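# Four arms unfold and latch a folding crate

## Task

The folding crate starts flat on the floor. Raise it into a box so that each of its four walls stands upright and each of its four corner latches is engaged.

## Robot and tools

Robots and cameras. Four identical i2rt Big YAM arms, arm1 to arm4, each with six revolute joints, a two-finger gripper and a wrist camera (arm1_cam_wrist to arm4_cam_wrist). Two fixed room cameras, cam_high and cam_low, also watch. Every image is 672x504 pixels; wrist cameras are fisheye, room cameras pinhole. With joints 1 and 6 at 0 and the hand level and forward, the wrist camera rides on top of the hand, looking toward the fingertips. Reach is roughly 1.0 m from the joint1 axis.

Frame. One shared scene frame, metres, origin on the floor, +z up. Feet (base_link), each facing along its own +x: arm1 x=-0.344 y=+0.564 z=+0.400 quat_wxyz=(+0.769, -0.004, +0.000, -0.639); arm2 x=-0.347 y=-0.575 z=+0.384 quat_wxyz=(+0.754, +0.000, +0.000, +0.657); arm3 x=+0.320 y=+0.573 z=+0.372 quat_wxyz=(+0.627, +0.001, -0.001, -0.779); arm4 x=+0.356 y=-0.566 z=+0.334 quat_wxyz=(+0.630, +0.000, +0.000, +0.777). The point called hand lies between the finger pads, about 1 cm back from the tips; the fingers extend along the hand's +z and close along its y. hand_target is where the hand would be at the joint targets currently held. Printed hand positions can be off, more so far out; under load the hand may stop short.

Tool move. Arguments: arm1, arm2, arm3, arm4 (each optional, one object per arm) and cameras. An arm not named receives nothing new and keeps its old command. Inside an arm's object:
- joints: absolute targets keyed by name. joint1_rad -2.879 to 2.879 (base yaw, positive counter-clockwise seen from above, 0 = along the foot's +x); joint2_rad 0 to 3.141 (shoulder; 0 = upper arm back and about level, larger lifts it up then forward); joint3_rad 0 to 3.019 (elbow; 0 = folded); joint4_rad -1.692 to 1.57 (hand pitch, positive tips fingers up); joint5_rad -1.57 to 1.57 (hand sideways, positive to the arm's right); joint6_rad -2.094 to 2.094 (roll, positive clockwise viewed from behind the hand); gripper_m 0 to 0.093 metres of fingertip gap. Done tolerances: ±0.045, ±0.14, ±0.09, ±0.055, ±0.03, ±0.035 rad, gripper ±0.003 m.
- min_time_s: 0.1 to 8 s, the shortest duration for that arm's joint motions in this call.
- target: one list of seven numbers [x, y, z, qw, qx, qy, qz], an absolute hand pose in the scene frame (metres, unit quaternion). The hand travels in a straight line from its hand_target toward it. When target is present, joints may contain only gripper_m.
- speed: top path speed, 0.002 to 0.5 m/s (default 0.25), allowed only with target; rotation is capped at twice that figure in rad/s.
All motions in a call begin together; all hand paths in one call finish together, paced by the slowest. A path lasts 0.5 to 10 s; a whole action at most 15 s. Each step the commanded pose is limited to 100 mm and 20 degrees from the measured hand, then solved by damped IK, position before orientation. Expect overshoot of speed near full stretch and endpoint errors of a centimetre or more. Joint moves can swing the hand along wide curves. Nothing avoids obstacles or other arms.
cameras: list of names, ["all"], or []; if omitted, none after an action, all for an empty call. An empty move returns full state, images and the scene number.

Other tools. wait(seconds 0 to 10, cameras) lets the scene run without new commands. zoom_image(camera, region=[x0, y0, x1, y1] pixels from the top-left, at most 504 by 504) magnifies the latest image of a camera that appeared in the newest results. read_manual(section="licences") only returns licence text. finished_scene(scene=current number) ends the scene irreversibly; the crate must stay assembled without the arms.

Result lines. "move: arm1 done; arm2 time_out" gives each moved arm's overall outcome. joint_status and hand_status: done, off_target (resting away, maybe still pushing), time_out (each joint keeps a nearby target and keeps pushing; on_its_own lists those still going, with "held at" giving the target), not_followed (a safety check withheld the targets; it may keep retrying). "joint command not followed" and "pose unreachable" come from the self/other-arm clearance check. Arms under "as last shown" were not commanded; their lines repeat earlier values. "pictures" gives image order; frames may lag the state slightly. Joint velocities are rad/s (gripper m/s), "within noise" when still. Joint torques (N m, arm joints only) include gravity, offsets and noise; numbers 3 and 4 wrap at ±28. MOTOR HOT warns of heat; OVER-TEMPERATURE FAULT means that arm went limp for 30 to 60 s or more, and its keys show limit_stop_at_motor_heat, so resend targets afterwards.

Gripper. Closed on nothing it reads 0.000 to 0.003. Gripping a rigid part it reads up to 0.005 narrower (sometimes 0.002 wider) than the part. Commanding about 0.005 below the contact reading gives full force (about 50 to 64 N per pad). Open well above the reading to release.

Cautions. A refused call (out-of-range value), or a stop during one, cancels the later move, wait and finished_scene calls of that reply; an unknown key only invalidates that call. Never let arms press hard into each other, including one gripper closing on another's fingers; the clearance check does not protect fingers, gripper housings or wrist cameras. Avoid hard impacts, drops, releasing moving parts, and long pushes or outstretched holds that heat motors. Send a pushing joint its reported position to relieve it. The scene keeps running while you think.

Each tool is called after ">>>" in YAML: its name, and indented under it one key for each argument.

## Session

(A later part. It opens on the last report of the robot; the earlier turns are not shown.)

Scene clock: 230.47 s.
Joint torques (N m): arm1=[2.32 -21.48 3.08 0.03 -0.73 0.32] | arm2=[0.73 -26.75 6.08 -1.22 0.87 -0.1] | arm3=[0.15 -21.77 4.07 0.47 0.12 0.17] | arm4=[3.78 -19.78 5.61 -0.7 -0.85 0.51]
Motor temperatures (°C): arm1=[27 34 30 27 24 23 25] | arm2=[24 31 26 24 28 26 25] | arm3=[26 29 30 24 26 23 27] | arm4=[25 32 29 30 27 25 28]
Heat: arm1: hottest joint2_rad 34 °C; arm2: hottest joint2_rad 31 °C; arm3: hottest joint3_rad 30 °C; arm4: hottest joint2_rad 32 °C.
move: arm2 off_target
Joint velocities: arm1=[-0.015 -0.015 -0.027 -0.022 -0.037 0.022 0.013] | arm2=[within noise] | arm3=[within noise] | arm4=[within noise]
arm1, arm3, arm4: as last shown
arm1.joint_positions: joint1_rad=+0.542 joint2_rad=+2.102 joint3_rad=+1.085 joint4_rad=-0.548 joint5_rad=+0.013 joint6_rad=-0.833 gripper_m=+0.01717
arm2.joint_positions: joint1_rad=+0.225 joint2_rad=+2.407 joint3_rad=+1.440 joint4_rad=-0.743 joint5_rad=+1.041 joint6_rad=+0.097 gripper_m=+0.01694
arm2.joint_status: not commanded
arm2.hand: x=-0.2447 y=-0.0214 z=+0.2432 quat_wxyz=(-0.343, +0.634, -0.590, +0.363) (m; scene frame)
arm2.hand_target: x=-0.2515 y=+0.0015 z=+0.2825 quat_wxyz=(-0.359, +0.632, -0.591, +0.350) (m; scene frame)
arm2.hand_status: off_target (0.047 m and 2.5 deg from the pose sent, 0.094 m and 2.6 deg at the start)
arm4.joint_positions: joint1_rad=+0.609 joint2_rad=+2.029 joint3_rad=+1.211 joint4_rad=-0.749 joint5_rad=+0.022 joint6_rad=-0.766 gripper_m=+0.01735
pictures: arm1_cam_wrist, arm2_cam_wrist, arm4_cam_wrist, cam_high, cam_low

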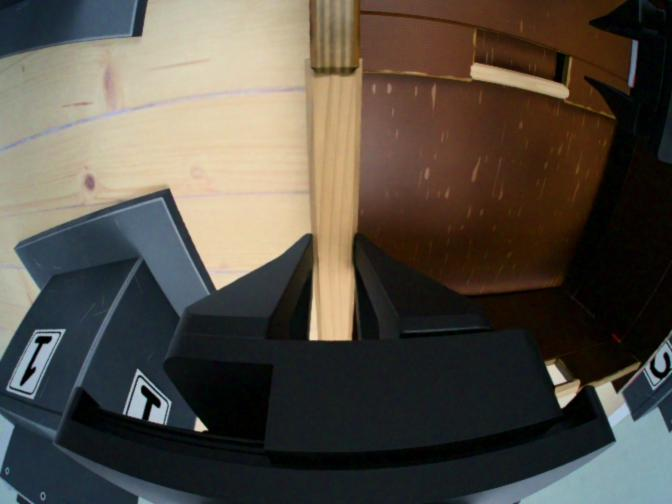

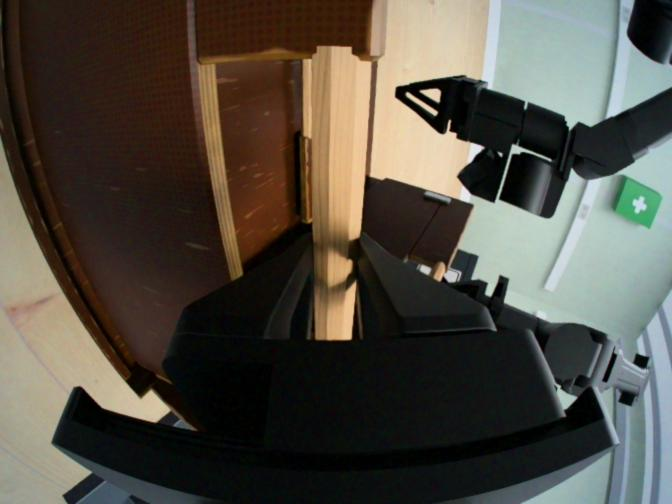

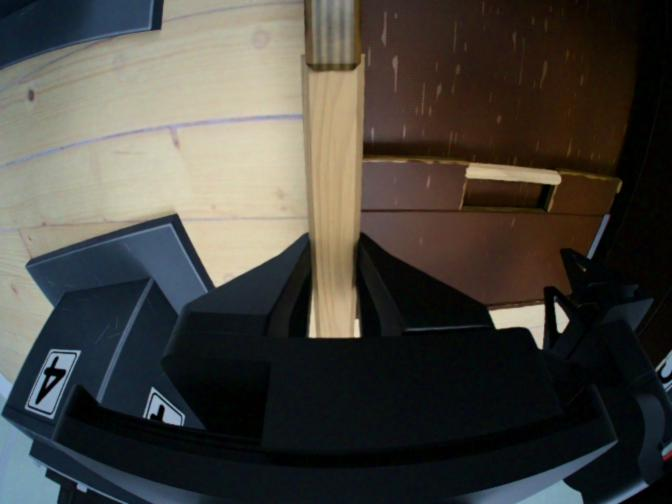

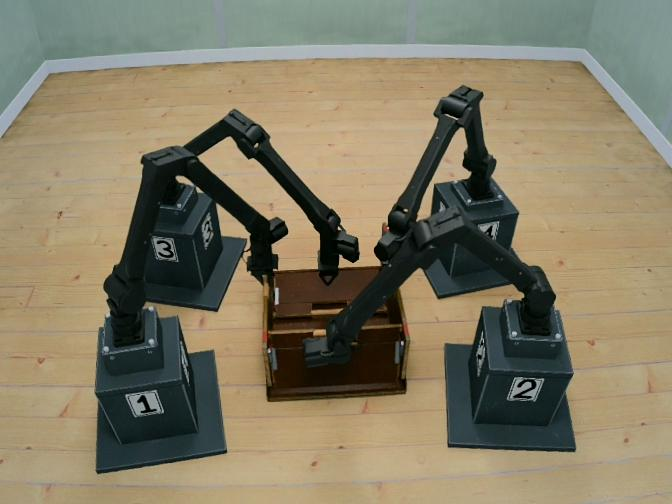

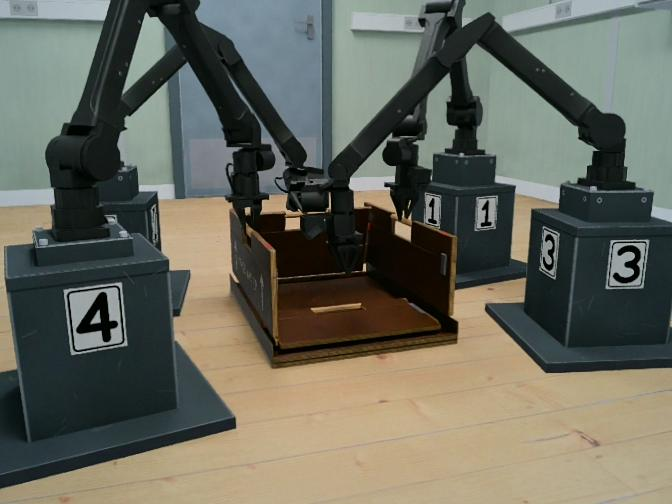

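>>> move:
  arm2: {"target": [-0.312, 0.0, 0.28, -0.3593, 0.6335, -0.5905, 0.3487], "speed": 0.1}
  cameras: ["arm2_cam_wrist", "arm1_cam_wrist", "arm4_cam_wrist", "cam_low", "cam_high"]

>>> zoom_image:
  camera: "cam_high"
  region: [240, 230, 430, 420]

>>> zoom_image:
  camera: "cam_low"
  region: [220, 170, 480, 380]

Scene clock: 234.80 s.
Joint torques (N m): arm1=[2.14 -21.3 3.18 0.08 -0.78 0.24] | arm2=[3.19 -25.47 6.74 -1.37 0.58 0.02] | arm3=[-0.32 -21.36 4.15 0.54 0.08 0.12] | arm4=[3.78 -19.78 5.64 -0.7 -0.84 0.51]
Motor temperatures (°C): arm1=[27 34 30 27 24 23 25] | arm2=[24 31 26 25 28 26 25] | arm3=[26 30 30 24 26 23 27] | arm4=[25 32 29 30 27 25 28]
Heat: arm1: hottest joint2_rad 34 °C; arm2: hottest joint2_rad 31 °C; arm3: hottest joint2_rad 30 °C; arm4: hottest joint2_rad 32 °C.
move: arm2 off_target
Joint velocities: arm1=[-0.024 -0.015 -0.002 0.002 0.051 -0.007 -0.004] | arm2=[within noise] | arm3=[within noise] | arm4=[within noise]
arm1, arm3, arm4: as last shown
arm1.joint_positions: joint1_rad=+0.542 joint2_rad=+2.102 joint3_rad=+1.085 joint4_rad=-0.548 joint5_rad=+0.013 joint6_rad=-0.833 gripper_m=+0.01702
arm2.joint_positions: joint1_rad=+0.302 joint2_rad=+2.427 joint3_rad=+1.502 joint4_rad=-0.941 joint5_rad=+1.027 joint6_rad=+0.278 gripper_m=+0.01673
arm2.joint_status: not commanded
arm2.hand: x=-0.2874 y=-0.0231 z=+0.2497 quat_wxyz=(-0.343, +0.628, -0.594, +0.368) (m; scene frame)
arm2.hand_target: x=-0.3119 y=-0.0013 z=+0.2790 quat_wxyz=(-0.359, +0.634, -0.590, +0.348) (m; scene frame)
arm2.hand_status: off_target (0.045 m and 3.0 deg from the pose sent, 0.080 m and 2.5 deg at the start)
arm4.joint_positions: joint1_rad=+0.609 joint2_rad=+2.029 joint3_rad=+1.211 joint4_rad=-0.749 joint5_rad=+0.022 joint6_rad=-0.766 gripper_m=+0.01710
pictures: arm1_cam_wrist, arm2_cam_wrist, arm4_cam_wrist, cam_high, cam_low

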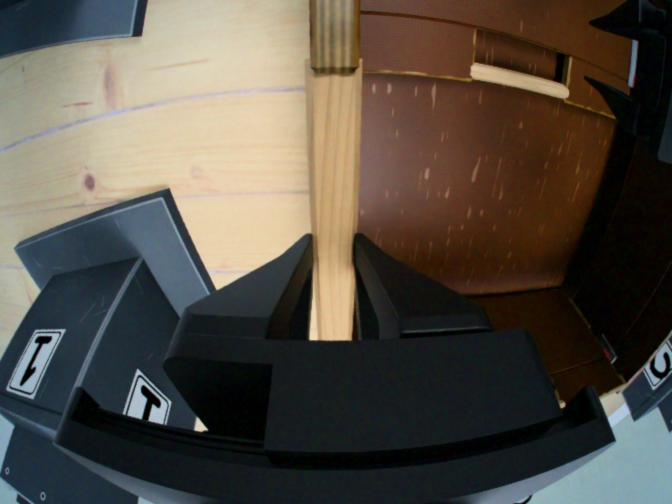

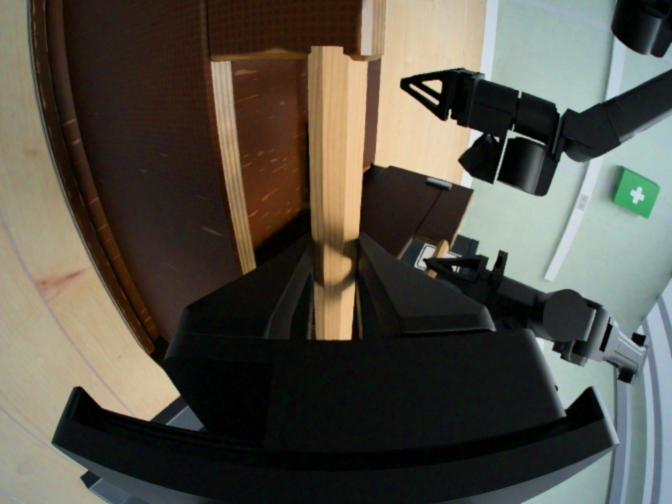

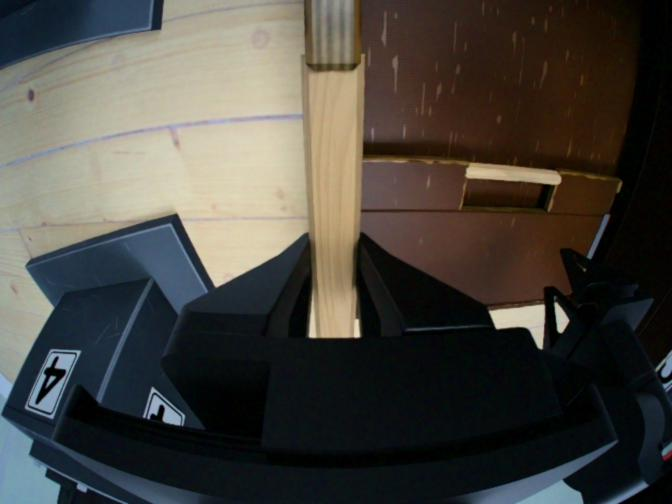

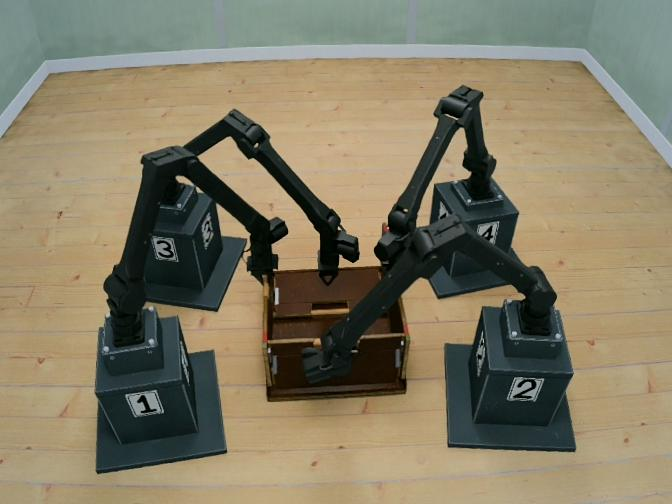

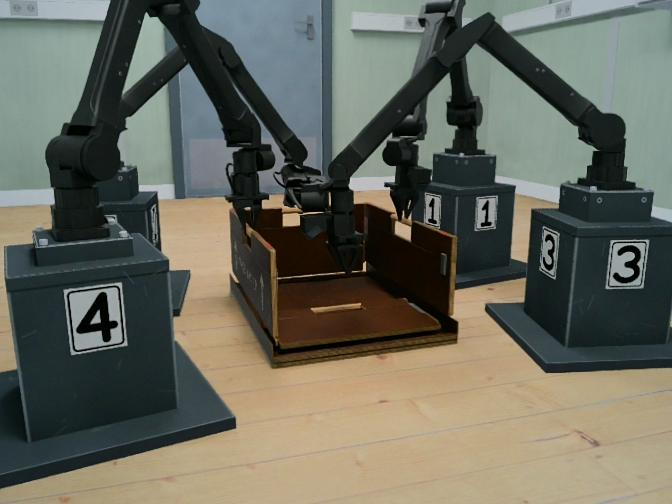

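Scaled by 2.653 from the camera's 672x504 image, which has a finer 960x720 frame.

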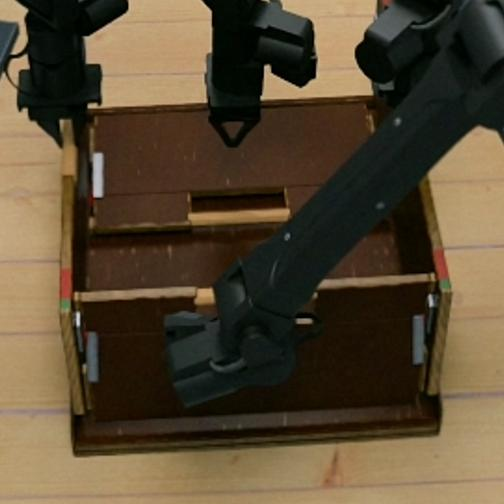

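Scaled by 1.938 from the camera's 672x504 image, which has a finer 960x720 frame.

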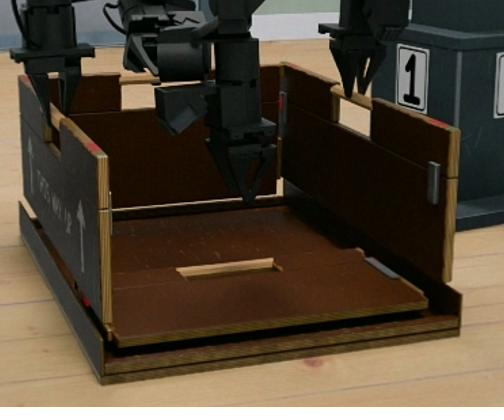

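>>> move:
  arm2: {"target": [-0.34, 0.0, 0.275, -0.3593, 0.6335, -0.5905, 0.3487], "speed": 0.08}
  cameras: ["arm2_cam_wrist", "arm1_cam_wrist", "cam_low", "cam_high"]

>>> zoom_image:
  camera: "cam_high"
  region: [255, 320, 345, 410]

>>> zoom_image:
  camera: "cam_high"
  region: [330, 310, 420, 400]

Scene clock: 239.40 s.
Joint torques (N m): arm1=[2.2 -21.36 3.22 -0.06 -0.76 0.23] | arm2=[5.13 -24.94 7.04 -1.18 0.12 0.11] | arm3=[-0.26 -21.89 4.04 0.58 0.1 0.16] | arm4=[3.72 -19.78 5.64 -0.73 -0.85 0.5]
Motor temperatures (°C): arm1=[27 34 30 27 24 23 25] | arm2=[24 31 26 25 28 26 25] | arm3=[26 30 30 24 26 23 27] | arm4=[25 32 29 30 27 25 28]
Heat: arm1: hottest joint2_rad 34 °C; arm2: hottest joint2_rad 31 °C; arm3: hottest joint2_rad 30 °C; arm4: hottest joint2_rad 32 °C.
move: arm2 off_target
Joint velocities: arm1=[-0.015 -0.015 -0.002 0.002 -0.022 0.022 0.006] | arm2=[within noise] | arm3=[within noise] | arm4=[within noise]
arm1.joint_positions: joint1_rad=+0.542 joint2_rad=+2.102 joint3_rad=+1.085 joint4_rad=-0.548 joint5_rad=+0.014 joint6_rad=-0.833 gripper_m=+0.01722
arm1.joint_status: not commanded
arm1.hand: x=-0.0320 y=+0.2070 z=+0.2499 quat_wxyz=(+0.006, -0.006, -1.000, +0.010) (m; scene frame)
arm1.hand_target: x=-0.0229 y=+0.2236 z=+0.2558 quat_wxyz=(+0.001, +0.000, -1.000, +0.001) (m; scene frame)
arm1.hand_status: not commanded
arm2.joint_positions: joint1_rad=+0.327 joint2_rad=+2.450 joint3_rad=+1.545 joint4_rad=-1.035 joint5_rad=+1.025 joint6_rad=+0.355 gripper_m=+0.01673
arm2.joint_status: not commanded
arm2.hand: x=-0.3009 y=-0.0228 z=+0.2504 quat_wxyz=(-0.342, +0.622, -0.595, +0.376) (m; scene frame)
arm2.hand_target: x=-0.3391 y=-0.0011 z=+0.2750 quat_wxyz=(-0.359, +0.634, -0.589, +0.348) (m; scene frame)
arm2.hand_status: off_target (0.052 m and 3.9 deg from the pose sent, 0.063 m and 3.0 deg at the start)
arm3: as last shown
arm4.joint_positions: joint1_rad=+0.611 joint2_rad=+2.029 joint3_rad=+1.211 joint4_rad=-0.749 joint5_rad=+0.022 joint6_rad=-0.766 gripper_m=+0.01723
arm4.joint_status: not commanded
arm4.hand: x=-0.0156 y=-0.2128 z=+0.2482 quat_wxyz=(-0.010, +1.000, +0.007, +0.006) (m; scene frame)
arm4.hand_target: x=-0.0219 y=-0.2297 z=+0.2557 quat_wxyz=(+0.000, +1.000, +0.001, +0.001) (m; scene frame)
arm4.hand_status: not commanded
pictures: arm1_cam_wrist, arm2_cam_wrist, cam_high, cam_low

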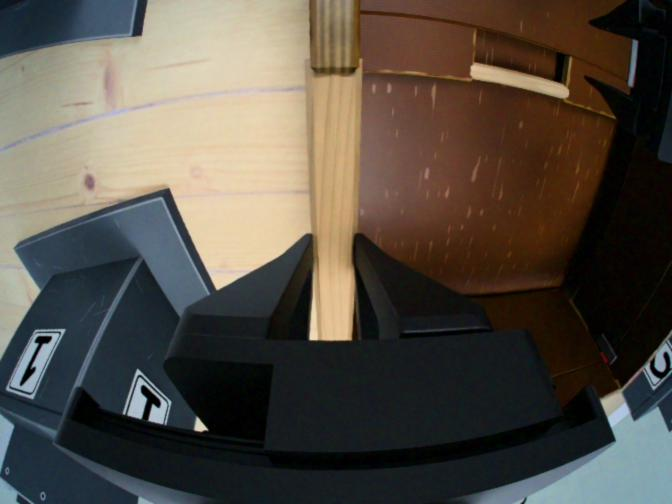

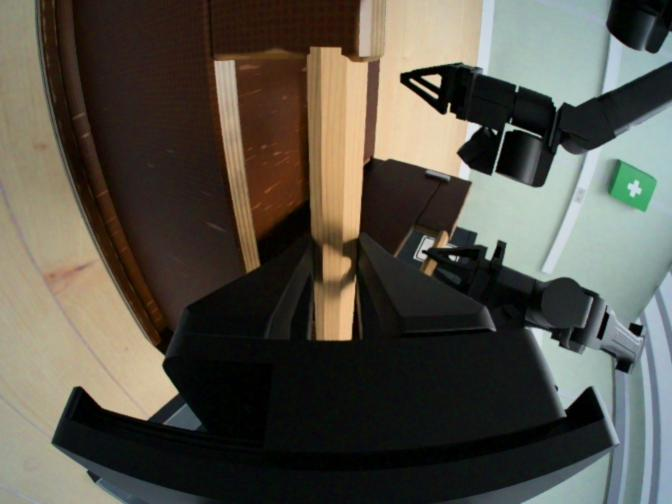

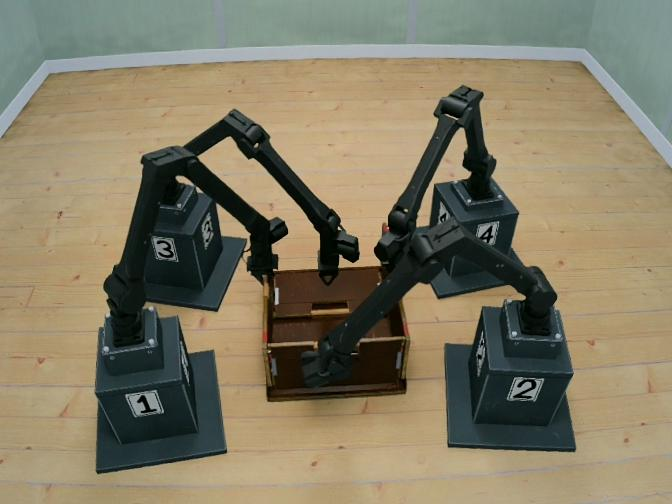

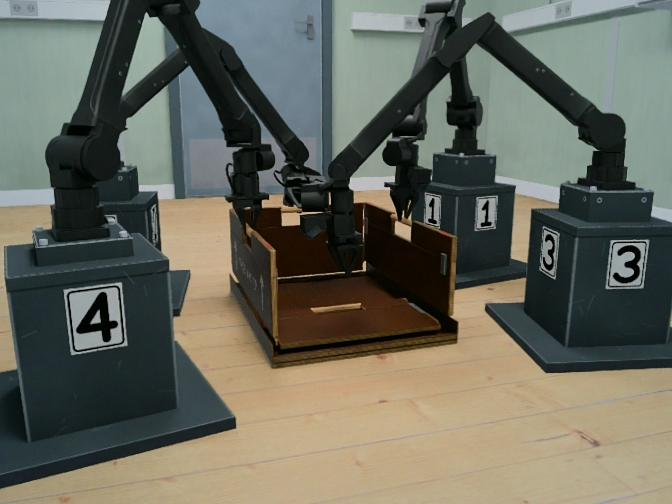

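Scaled by 5.600 from the camera's 672x504 image, which has a finer 960x720 frame.

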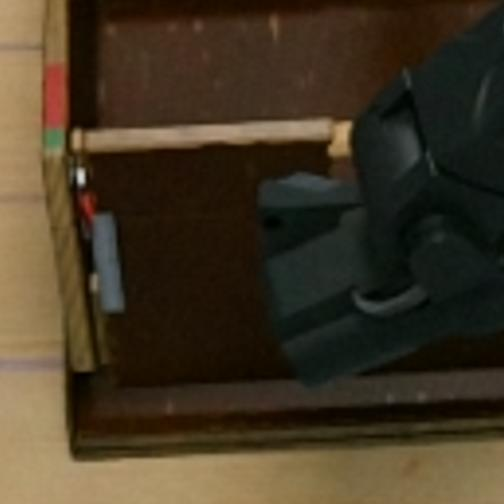

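Scaled by 5.600 from the camera's 672x504 image, which has a finer 960x720 frame.

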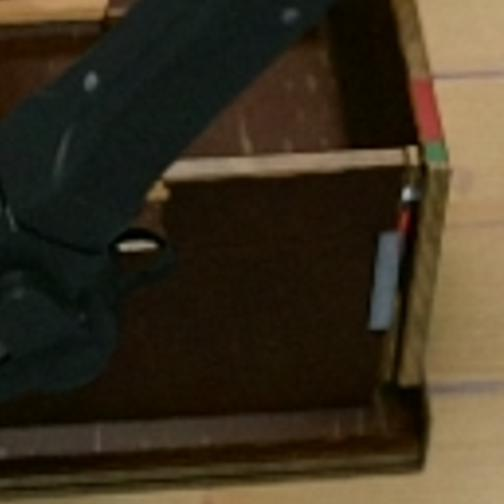

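>>> move:
  arm2: {"target": [-0.37, 0.0, 0.27, -0.3593, 0.6335, -0.5905, 0.3487], "speed": 0.08}
  cameras: ["arm2_cam_wrist", "cam_low", "cam_high"]

>>> zoom_image:
  camera: "cam_high"
  region: [255, 320, 345, 410]

>>> zoom_image:
  camera: "cam_high"
  region: [330, 310, 420, 400]

>>> zoom_image:
  camera: "cam_low"
  region: [220, 170, 480, 380]

Scene clock: 243.70 s.
Joint torques (N m): arm1=[2.55 -21.25 3.07 0.18 -0.79 0.2] | arm2=[9.35 -24.82 7.15 -1.36 -0.43 0.22] | arm3=[0.38 -21.89 4.04 0.47 0.11 0.17] | arm4=[3.72 -19.78 5.64 -0.73 -0.85 0.5]
Motor temperatures (°C): arm1=[27 34 30 27 24 23 25] | arm2=[24 31 26 25 28 26 25] | arm3=[26 30 29 24 26 23 27] | arm4=[25 32 29 30 28 25 28]
Heat: arm1: hottest joint2_rad 34 °C; arm2: hottest joint2_rad 31 °C; arm3: hottest joint2_rad 30 °C; arm4: hottest joint2_rad 32 °C.
move: arm2 off_target
Joint velocities: arm1=[-0.005 0.005 -0.002 -0.027 -0.007 0.081 0.008] | arm2=[within noise] | arm3=[within noise] | arm4=[within noise]
arm1, arm4: as last shown
arm1.joint_positions: joint1_rad=+0.542 joint2_rad=+2.102 joint3_rad=+1.085 joint4_rad=-0.548 joint5_rad=+0.014 joint6_rad=-0.833 gripper_m=+0.01721
arm2.joint_positions: joint1_rad=+0.327 joint2_rad=+2.476 joint3_rad=+1.590 joint4_rad=-1.120 joint5_rad=+1.027 joint6_rad=+0.418 gripper_m=+0.01673
arm2.joint_status: not commanded
arm2.hand: x=-0.3008 y=-0.0226 z=+0.2505 quat_wxyz=(-0.338, +0.612, -0.600, +0.389) (m; scene frame)
arm2.hand_target: x=-0.3664 y=-0.0030 z=+0.2709 quat_wxyz=(-0.360, +0.636, -0.586, +0.351) (m; scene frame)
arm2.hand_status: off_target (0.075 m and 5.9 deg from the pose sent, 0.075 m and 3.9 deg at the start)
arm3.joint_positions: joint1_rad=-0.178 joint2_rad=+2.460 joint3_rad=+1.665 joint4_rad=-0.779 joint5_rad=+0.003 joint6_rad=-0.445 gripper_m=+0.04612
arm3.joint_status: not commanded
arm3.hand: x=+0.0802 y=-0.0039 z=+0.1667 quat_wxyz=(+0.001, -0.689, -0.725, -0.002) (m; scene frame)
arm3.hand_target: x=+0.0838 y=-0.0040 z=+0.1704 quat_wxyz=(+0.000, -0.690, -0.724, +0.000) (m; scene frame)
arm3.hand_status: not commanded
arm4.joint_positions: joint1_rad=+0.611 joint2_rad=+2.029 joint3_rad=+1.211 joint4_rad=-0.749 joint5_rad=+0.022 joint6_rad=-0.766 gripper_m=+0.01716
pictures: arm2_cam_wrist, cam_high, cam_low

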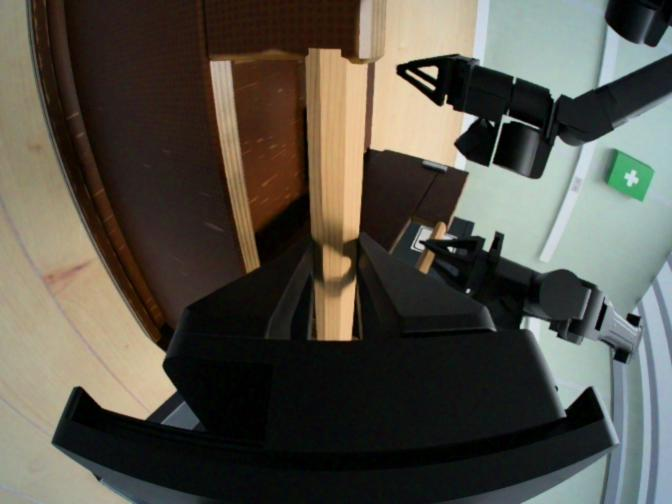

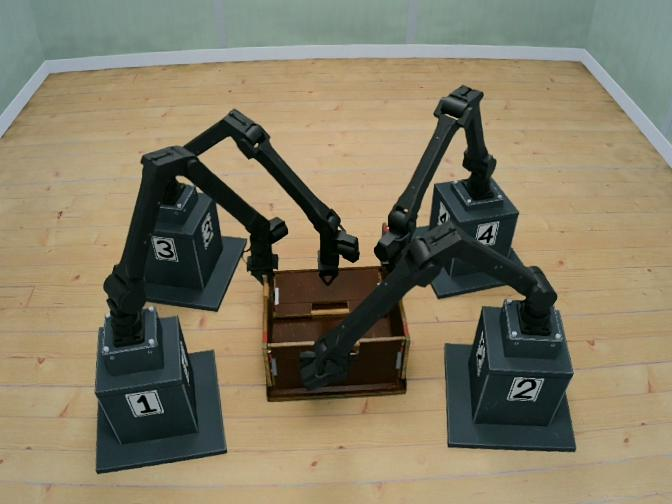

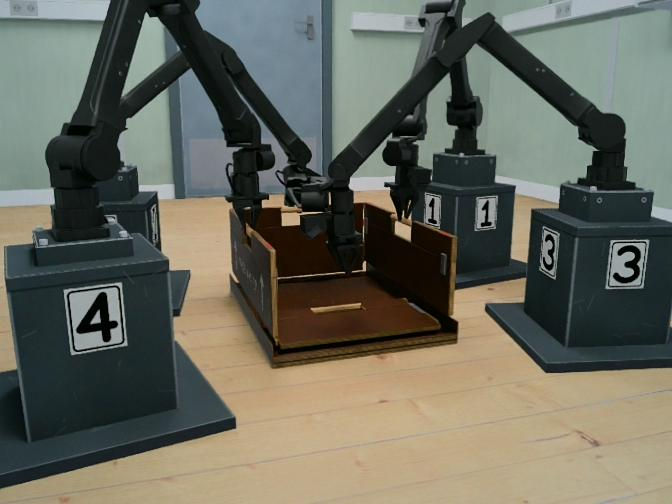

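Scaled by 5.600 from the camera's 672x504 image, which has a finer 960x720 frame.

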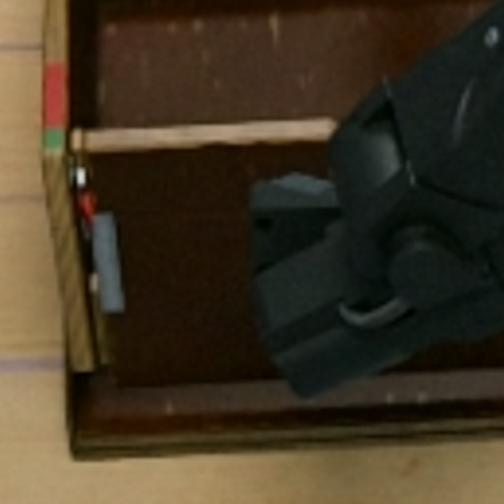

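Scaled by 5.600 from the camera's 672x504 image, which has a finer 960x720 frame.

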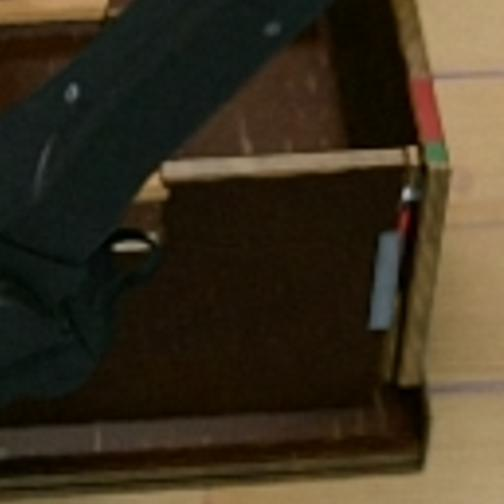

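Scaled by 1.938 from the camera's 672x504 image, which has a finer 960x720 frame.

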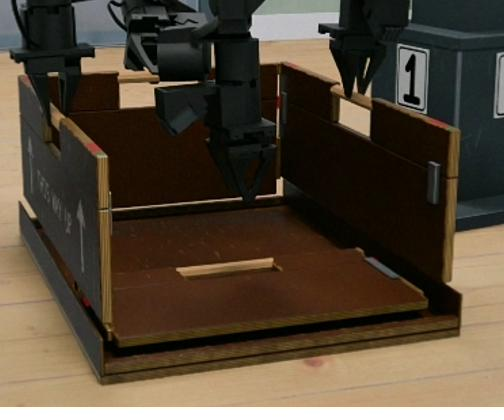

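>>> move:
  cameras: ["arm1_cam_wrist", "arm2_cam_wrist", "arm4_cam_wrist"]

>>> zoom_image:
  camera: "arm1_cam_wrist"
  region: [540, 270, 672, 400]

>>> zoom_image:
  camera: "arm2_cam_wrist"
  region: [340, 120, 500, 280]

>>> zoom_image:
  camera: "cam_low"
  region: [340, 190, 400, 250]

Scene clock: 246.43 s.
Joint torques (N m): arm1=[2.32 -21.19 3.22 0.14 -0.77 0.23] | arm2=[9.35 -24.82 7.17 -1.32 -0.43 0.23] | arm3=[-0.09 -22.12 4 0.66 0.11 0.2] | arm4=[3.72 -19.78 5.63 -0.73 -0.85 0.5]
Motor temperatures (°C): arm1=[27 34 30 27 24 23 25] | arm2=[24 31 26 25 28 26 26] | arm3=[26 30 29 24 26 23 27] | arm4=[25 32 29 30 28 25 28]
Heat: arm1: hottest joint2_rad 34 °C; arm2: hottest joint2_rad 31 °C; arm3: hottest joint2_rad 30 °C; arm4: hottest joint2_rad 32 °C.
Joint velocities: arm1=[0.005 -0.005 -0.007 0.007 -0.095 -0.007 -0.006] | arm2=[within noise] | arm3=[within noise] | arm4=[within noise]
arm1.joint_positions: joint1_rad=+0.542 joint2_rad=+2.102 joint3_rad=+1.085 joint4_rad=-0.548 joint5_rad=+0.014 joint6_rad=-0.833 gripper_m=+0.01708
arm1.joint_status: not commanded
arm1.hand: x=-0.0320 y=+0.2070 z=+0.2499 quat_wxyz=(+0.006, -0.006, -1.000, +0.010) (m; scene frame)
arm1.hand_target: x=-0.0229 y=+0.2236 z=+0.2558 quat_wxyz=(+0.001, +0.000, -1.000, +0.001) (m; scene frame)
arm1.hand_status: not commanded
arm2.joint_positions: joint1_rad=+0.327 joint2_rad=+2.476 joint3_rad=+1.590 joint4_rad=-1.120 joint5_rad=+1.027 joint6_rad=+0.418 gripper_m=+0.01673
arm2.joint_status: not commanded
arm2.hand: x=-0.3008 y=-0.0226 z=+0.2505 quat_wxyz=(-0.338, +0.612, -0.600, +0.389) (m; scene frame)
arm2.hand_target: x=-0.3664 y=-0.0030 z=+0.2709 quat_wxyz=(-0.360, +0.636, -0.586, +0.351) (m; scene frame)
arm2.hand_status: off_target (0.075 m and 5.9 deg from the pose sent, 0.075 m and 3.9 deg at the start)
arm3.joint_positions: joint1_rad=-0.178 joint2_rad=+2.460 joint3_rad=+1.665 joint4_rad=-0.779 joint5_rad=+0.003 joint6_rad=-0.445 gripper_m=+0.04612
arm3.joint_status: not commanded
arm3.hand: x=+0.0802 y=-0.0039 z=+0.1667 quat_wxyz=(+0.001, -0.689, -0.725, -0.002) (m; scene frame)
arm3.hand_target: x=+0.0838 y=-0.0040 z=+0.1704 quat_wxyz=(+0.000, -0.690, -0.724, +0.000) (m; scene frame)
arm3.hand_status: not commanded
arm4.joint_positions: joint1_rad=+0.611 joint2_rad=+2.029 joint3_rad=+1.211 joint4_rad=-0.749 joint5_rad=+0.022 joint6_rad=-0.766 gripper_m=+0.01703
arm4.joint_status: not commanded
arm4.hand: x=-0.0156 y=-0.2128 z=+0.2482 quat_wxyz=(-0.010, +1.000, +0.007, +0.006) (m; scene frame)
arm4.hand_target: x=-0.0219 y=-0.2297 z=+0.2557 quat_wxyz=(+0.000, +1.000, +0.001, +0.001) (m; scene frame)
arm4.hand_status: not commanded
pictures: arm1_cam_wrist, arm2_cam_wrist, arm4_cam_wrist

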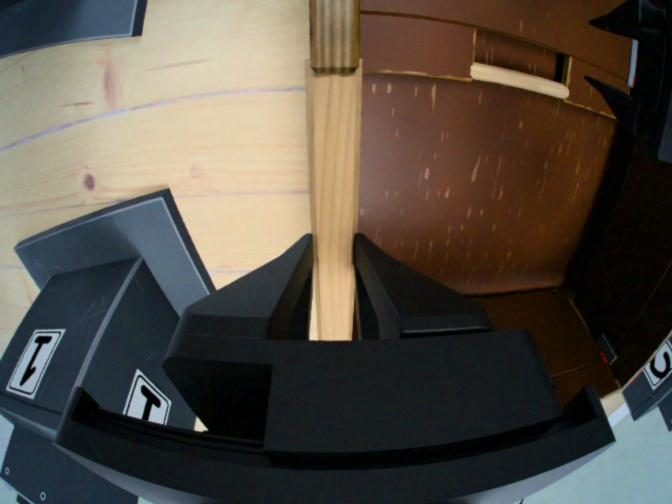

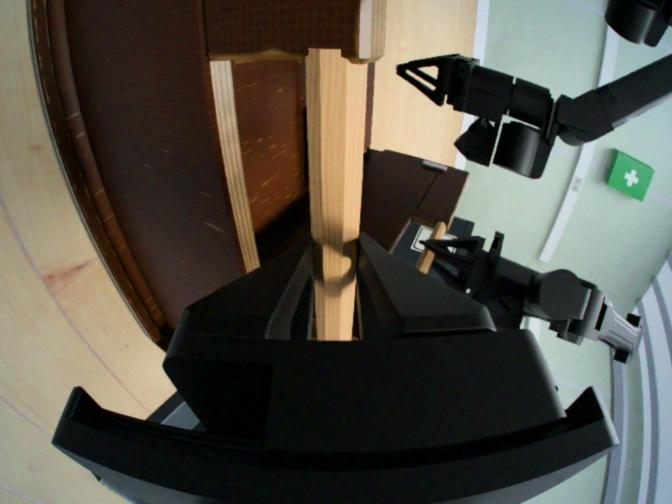

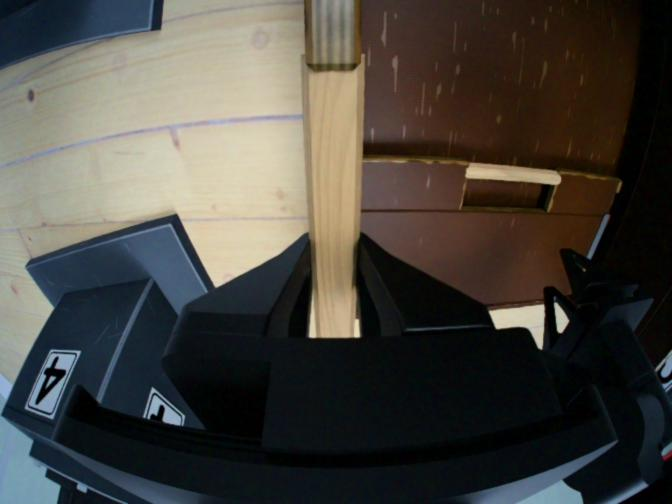

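Scaled by 3.818 from the camera's 672x504 image, which has a finer 960x720 frame.

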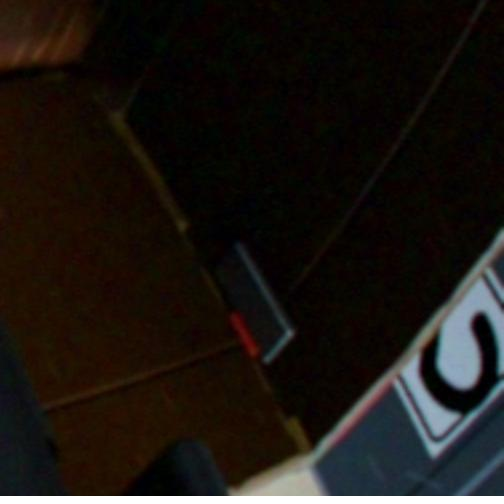

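Scaled by 3.150 from the camera's 672x504 image, which has a finer 960x720 frame.

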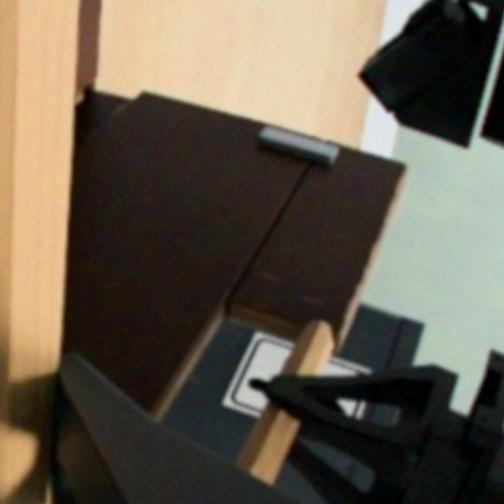

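This scene's latest camera images include none from cam_low. They are from: arm1_cam_wrist, arm2_cam_wrist, arm4_cam_wrist. cam_low's image comes with the result of a call that names it in "cameras".

>>> move:
  arm1: {"target": [-0.022, 0.245, 0.256, 0, 0, 1, 0], "speed": 0.06}
  arm4: {"target": [-0.022, -0.25, 0.256, 0, 1, 0, 0], "speed": 0.06}
  arm2: {"target": [-0.345, 0.0, 0.27, -0.3593, 0.6335, -0.5905, 0.3487], "speed": 0.06}
  cameras: ["arm1_cam_wrist", "arm4_cam_wrist", "cam_low", "cam_high"]

>>> zoom_image:
  camera: "cam_high"
  region: [255, 320, 345, 410]

>>> zoom_image:
  camera: "cam_high"
  region: [330, 310, 420, 400]

>>> zoom_image:
  camera: "arm1_cam_wrist"
  region: [540, 270, 672, 400]

>>> zoom_image:
  camera: "cam_low"
  region: [220, 170, 480, 380]

Scene clock: 257.97 s.
Joint torques (N m): arm1=[4.25 -21.77 1.91 -0.77 -1.01 0.36] | arm2=[5.89 -26.17 5.11 0.66 -0.31 -0.17] | arm3=[-0.56 -21.6 4 0.59 0.11 0.16] | arm4=[5.54 -20.31 4.26 -1.51 -1.07 0.72]
Motor temperatures (°C): arm1=[27 34 29 27 24 23 25] | arm2=[24 32 26 25 27 26 26] | arm3=[26 31 29 24 26 23 27] | arm4=[25 32 29 30 28 25 28]
Heat: arm1: hottest joint2_rad 34 °C; arm2: hottest joint2_rad 32 °C; arm3: hottest joint2_rad 31 °C; arm4: hottest joint2_rad 32 °C.
move: arm1 off_target; arm2 off_target; arm4 off_target
Joint velocities: arm1=[0.005 -0.005 0.007 -0.007 -0.037 -0.051 0.008] | arm2=[within noise] | arm3=[within noise] | arm4=[within noise]
arm1.joint_positions: joint1_rad=+0.547 joint2_rad=+2.091 joint3_rad=+1.057 joint4_rad=-0.502 joint5_rad=+0.020 joint6_rad=-0.817 gripper_m=+0.01722
arm1.joint_status: not commanded
arm1.hand: x=-0.0321 y=+0.2088 z=+0.2494 quat_wxyz=(-0.001, -0.011, -1.000, +0.023) (m; scene frame)
arm1.hand_target: x=-0.0234 y=+0.2435 z=+0.2547 quat_wxyz=(+0.001, +0.000, -1.000, +0.001) (m; scene frame)
arm1.hand_status: off_target (0.038 m and 2.9 deg from the pose sent, 0.040 m and 1.5 deg at the start)
arm2.joint_positions: joint1_rad=+0.327 joint2_rad=+2.476 joint3_rad=+1.584 joint4_rad=-1.108 joint5_rad=+1.031 joint6_rad=+0.406 gripper_m=+0.01673
arm2.joint_status: not commanded
arm2.hand: x=-0.3003 y=-0.0231 z=+0.2493 quat_wxyz=(-0.339, +0.615, -0.596, +0.390) (m; scene frame)
arm2.hand_target: x=-0.3438 y=-0.0033 z=+0.2697 quat_wxyz=(-0.358, +0.632, -0.591, +0.351) (m; scene frame)
arm2.hand_status: off_target (0.054 m and 5.7 deg from the pose sent, 0.053 m and 5.9 deg at the start)
arm3: as last shown
arm4.joint_positions: joint1_rad=+0.614 joint2_rad=+2.016 joint3_rad=+1.185 joint4_rad=-0.707 joint5_rad=+0.028 joint6_rad=-0.757 gripper_m=+0.01703
arm4.joint_status: not commanded
arm4.hand: x=-0.0154 y=-0.2138 z=+0.2476 quat_wxyz=(-0.021, +1.000, +0.004, -0.002) (m; scene frame)
arm4.hand_target: x=-0.0210 y=-0.2477 z=+0.2546 quat_wxyz=(+0.000, +1.000, +0.000, +0.001) (m; scene frame)
arm4.hand_status: off_target (0.038 m and 2.5 deg from the pose sent, 0.039 m and 1.5 deg at the start)
pictures: arm1_cam_wrist, arm4_cam_wrist, cam_high, cam_low

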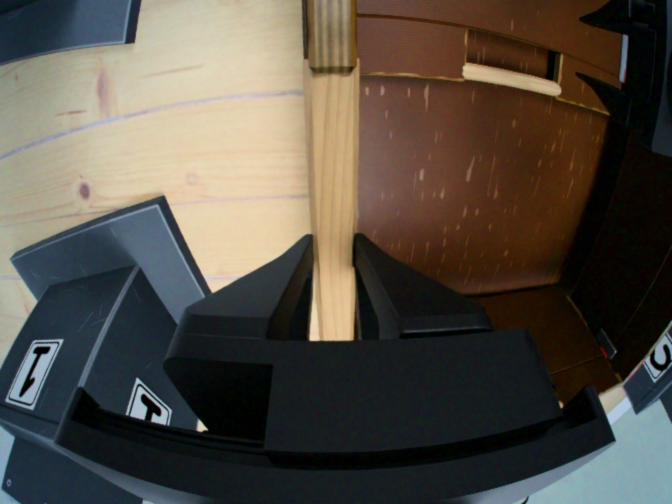

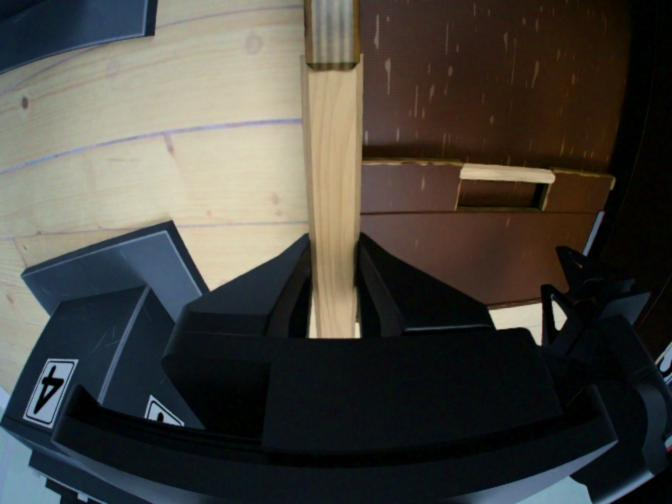

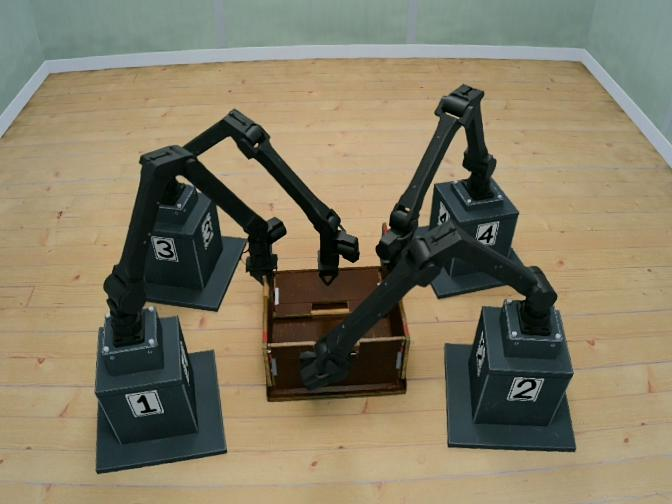

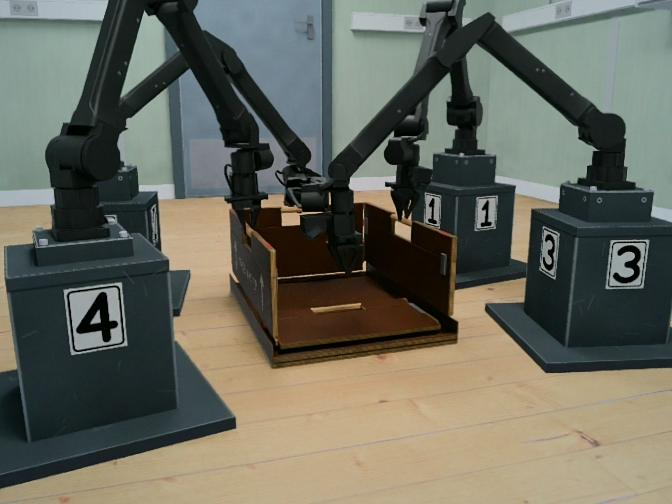

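Scaled by 5.600 from the camera's 672x504 image, which has a finer 960x720 frame.

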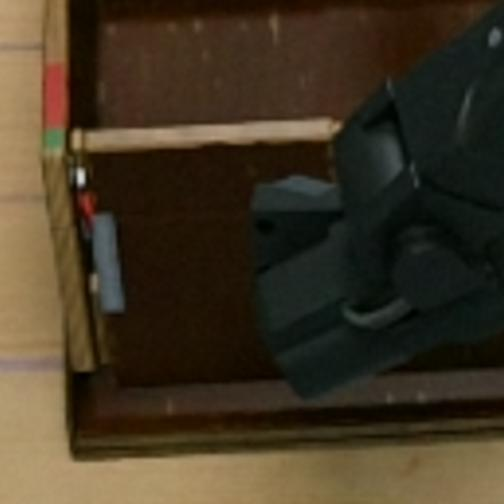

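Scaled by 5.600 from the camera's 672x504 image, which has a finer 960x720 frame.

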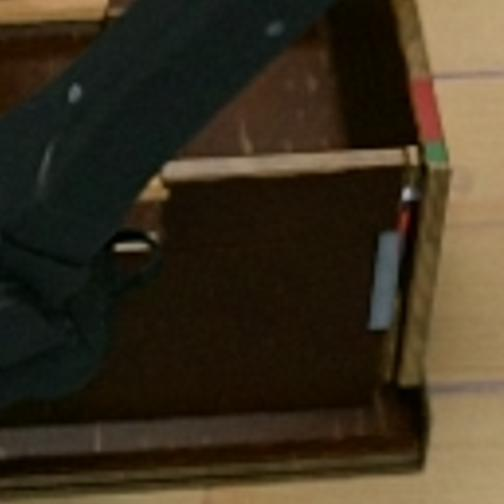

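Scaled by 3.818 from the camera's 672x504 image, which has a finer 960x720 frame.

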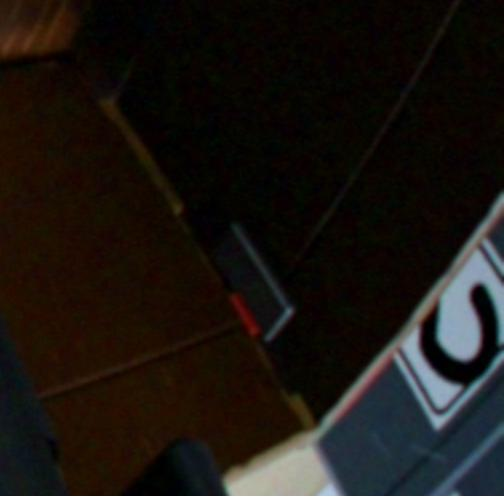

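Scaled by 1.938 from the camera's 672x504 image, which has a finer 960x720 frame.

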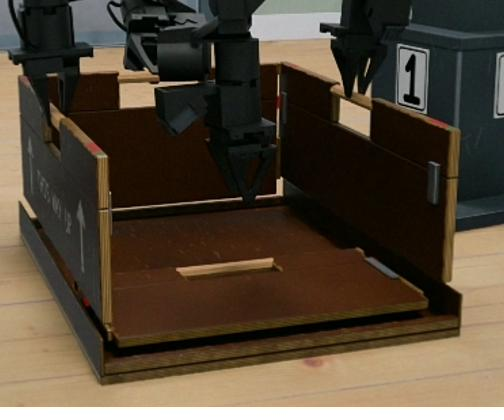

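>>> zoom_image:
  camera: "cam_high"
  region: [258, 338, 288, 392]

>>> zoom_image:
  camera: "cam_high"
  region: [262, 280, 292, 320]

>>> zoom_image:
  camera: "cam_low"
  region: [350, 195, 390, 255]

>>> zoom_image:
  camera: "cam_low"
  region: [400, 225, 470, 345]

Scaled by 9.333 from the camera's 672x504 image, which has a finer 960x720 frame.

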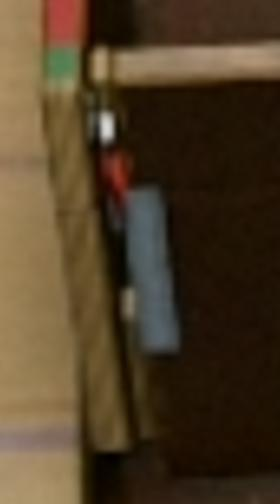

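Scaled by 12.600 from the camera's 672x504 image, which has a finer 960x720 frame.

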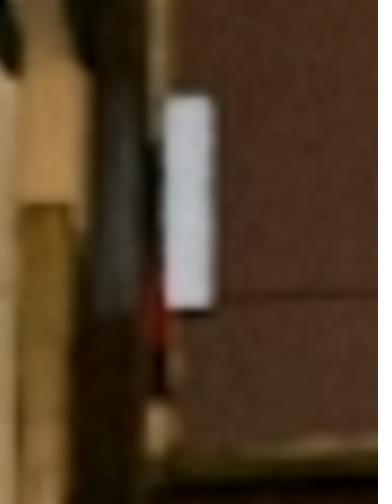

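Scaled by 8.400 from the camera's 672x504 image, which has a finer 960x720 frame.

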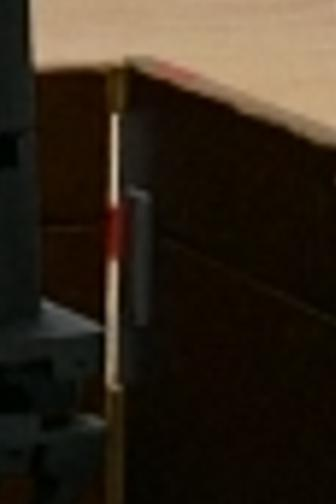

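Scaled by 4.200 from the camera's 672x504 image, which has a finer 960x720 frame.

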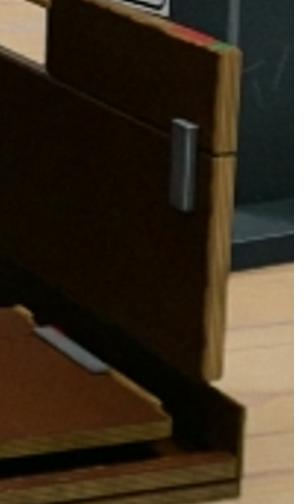

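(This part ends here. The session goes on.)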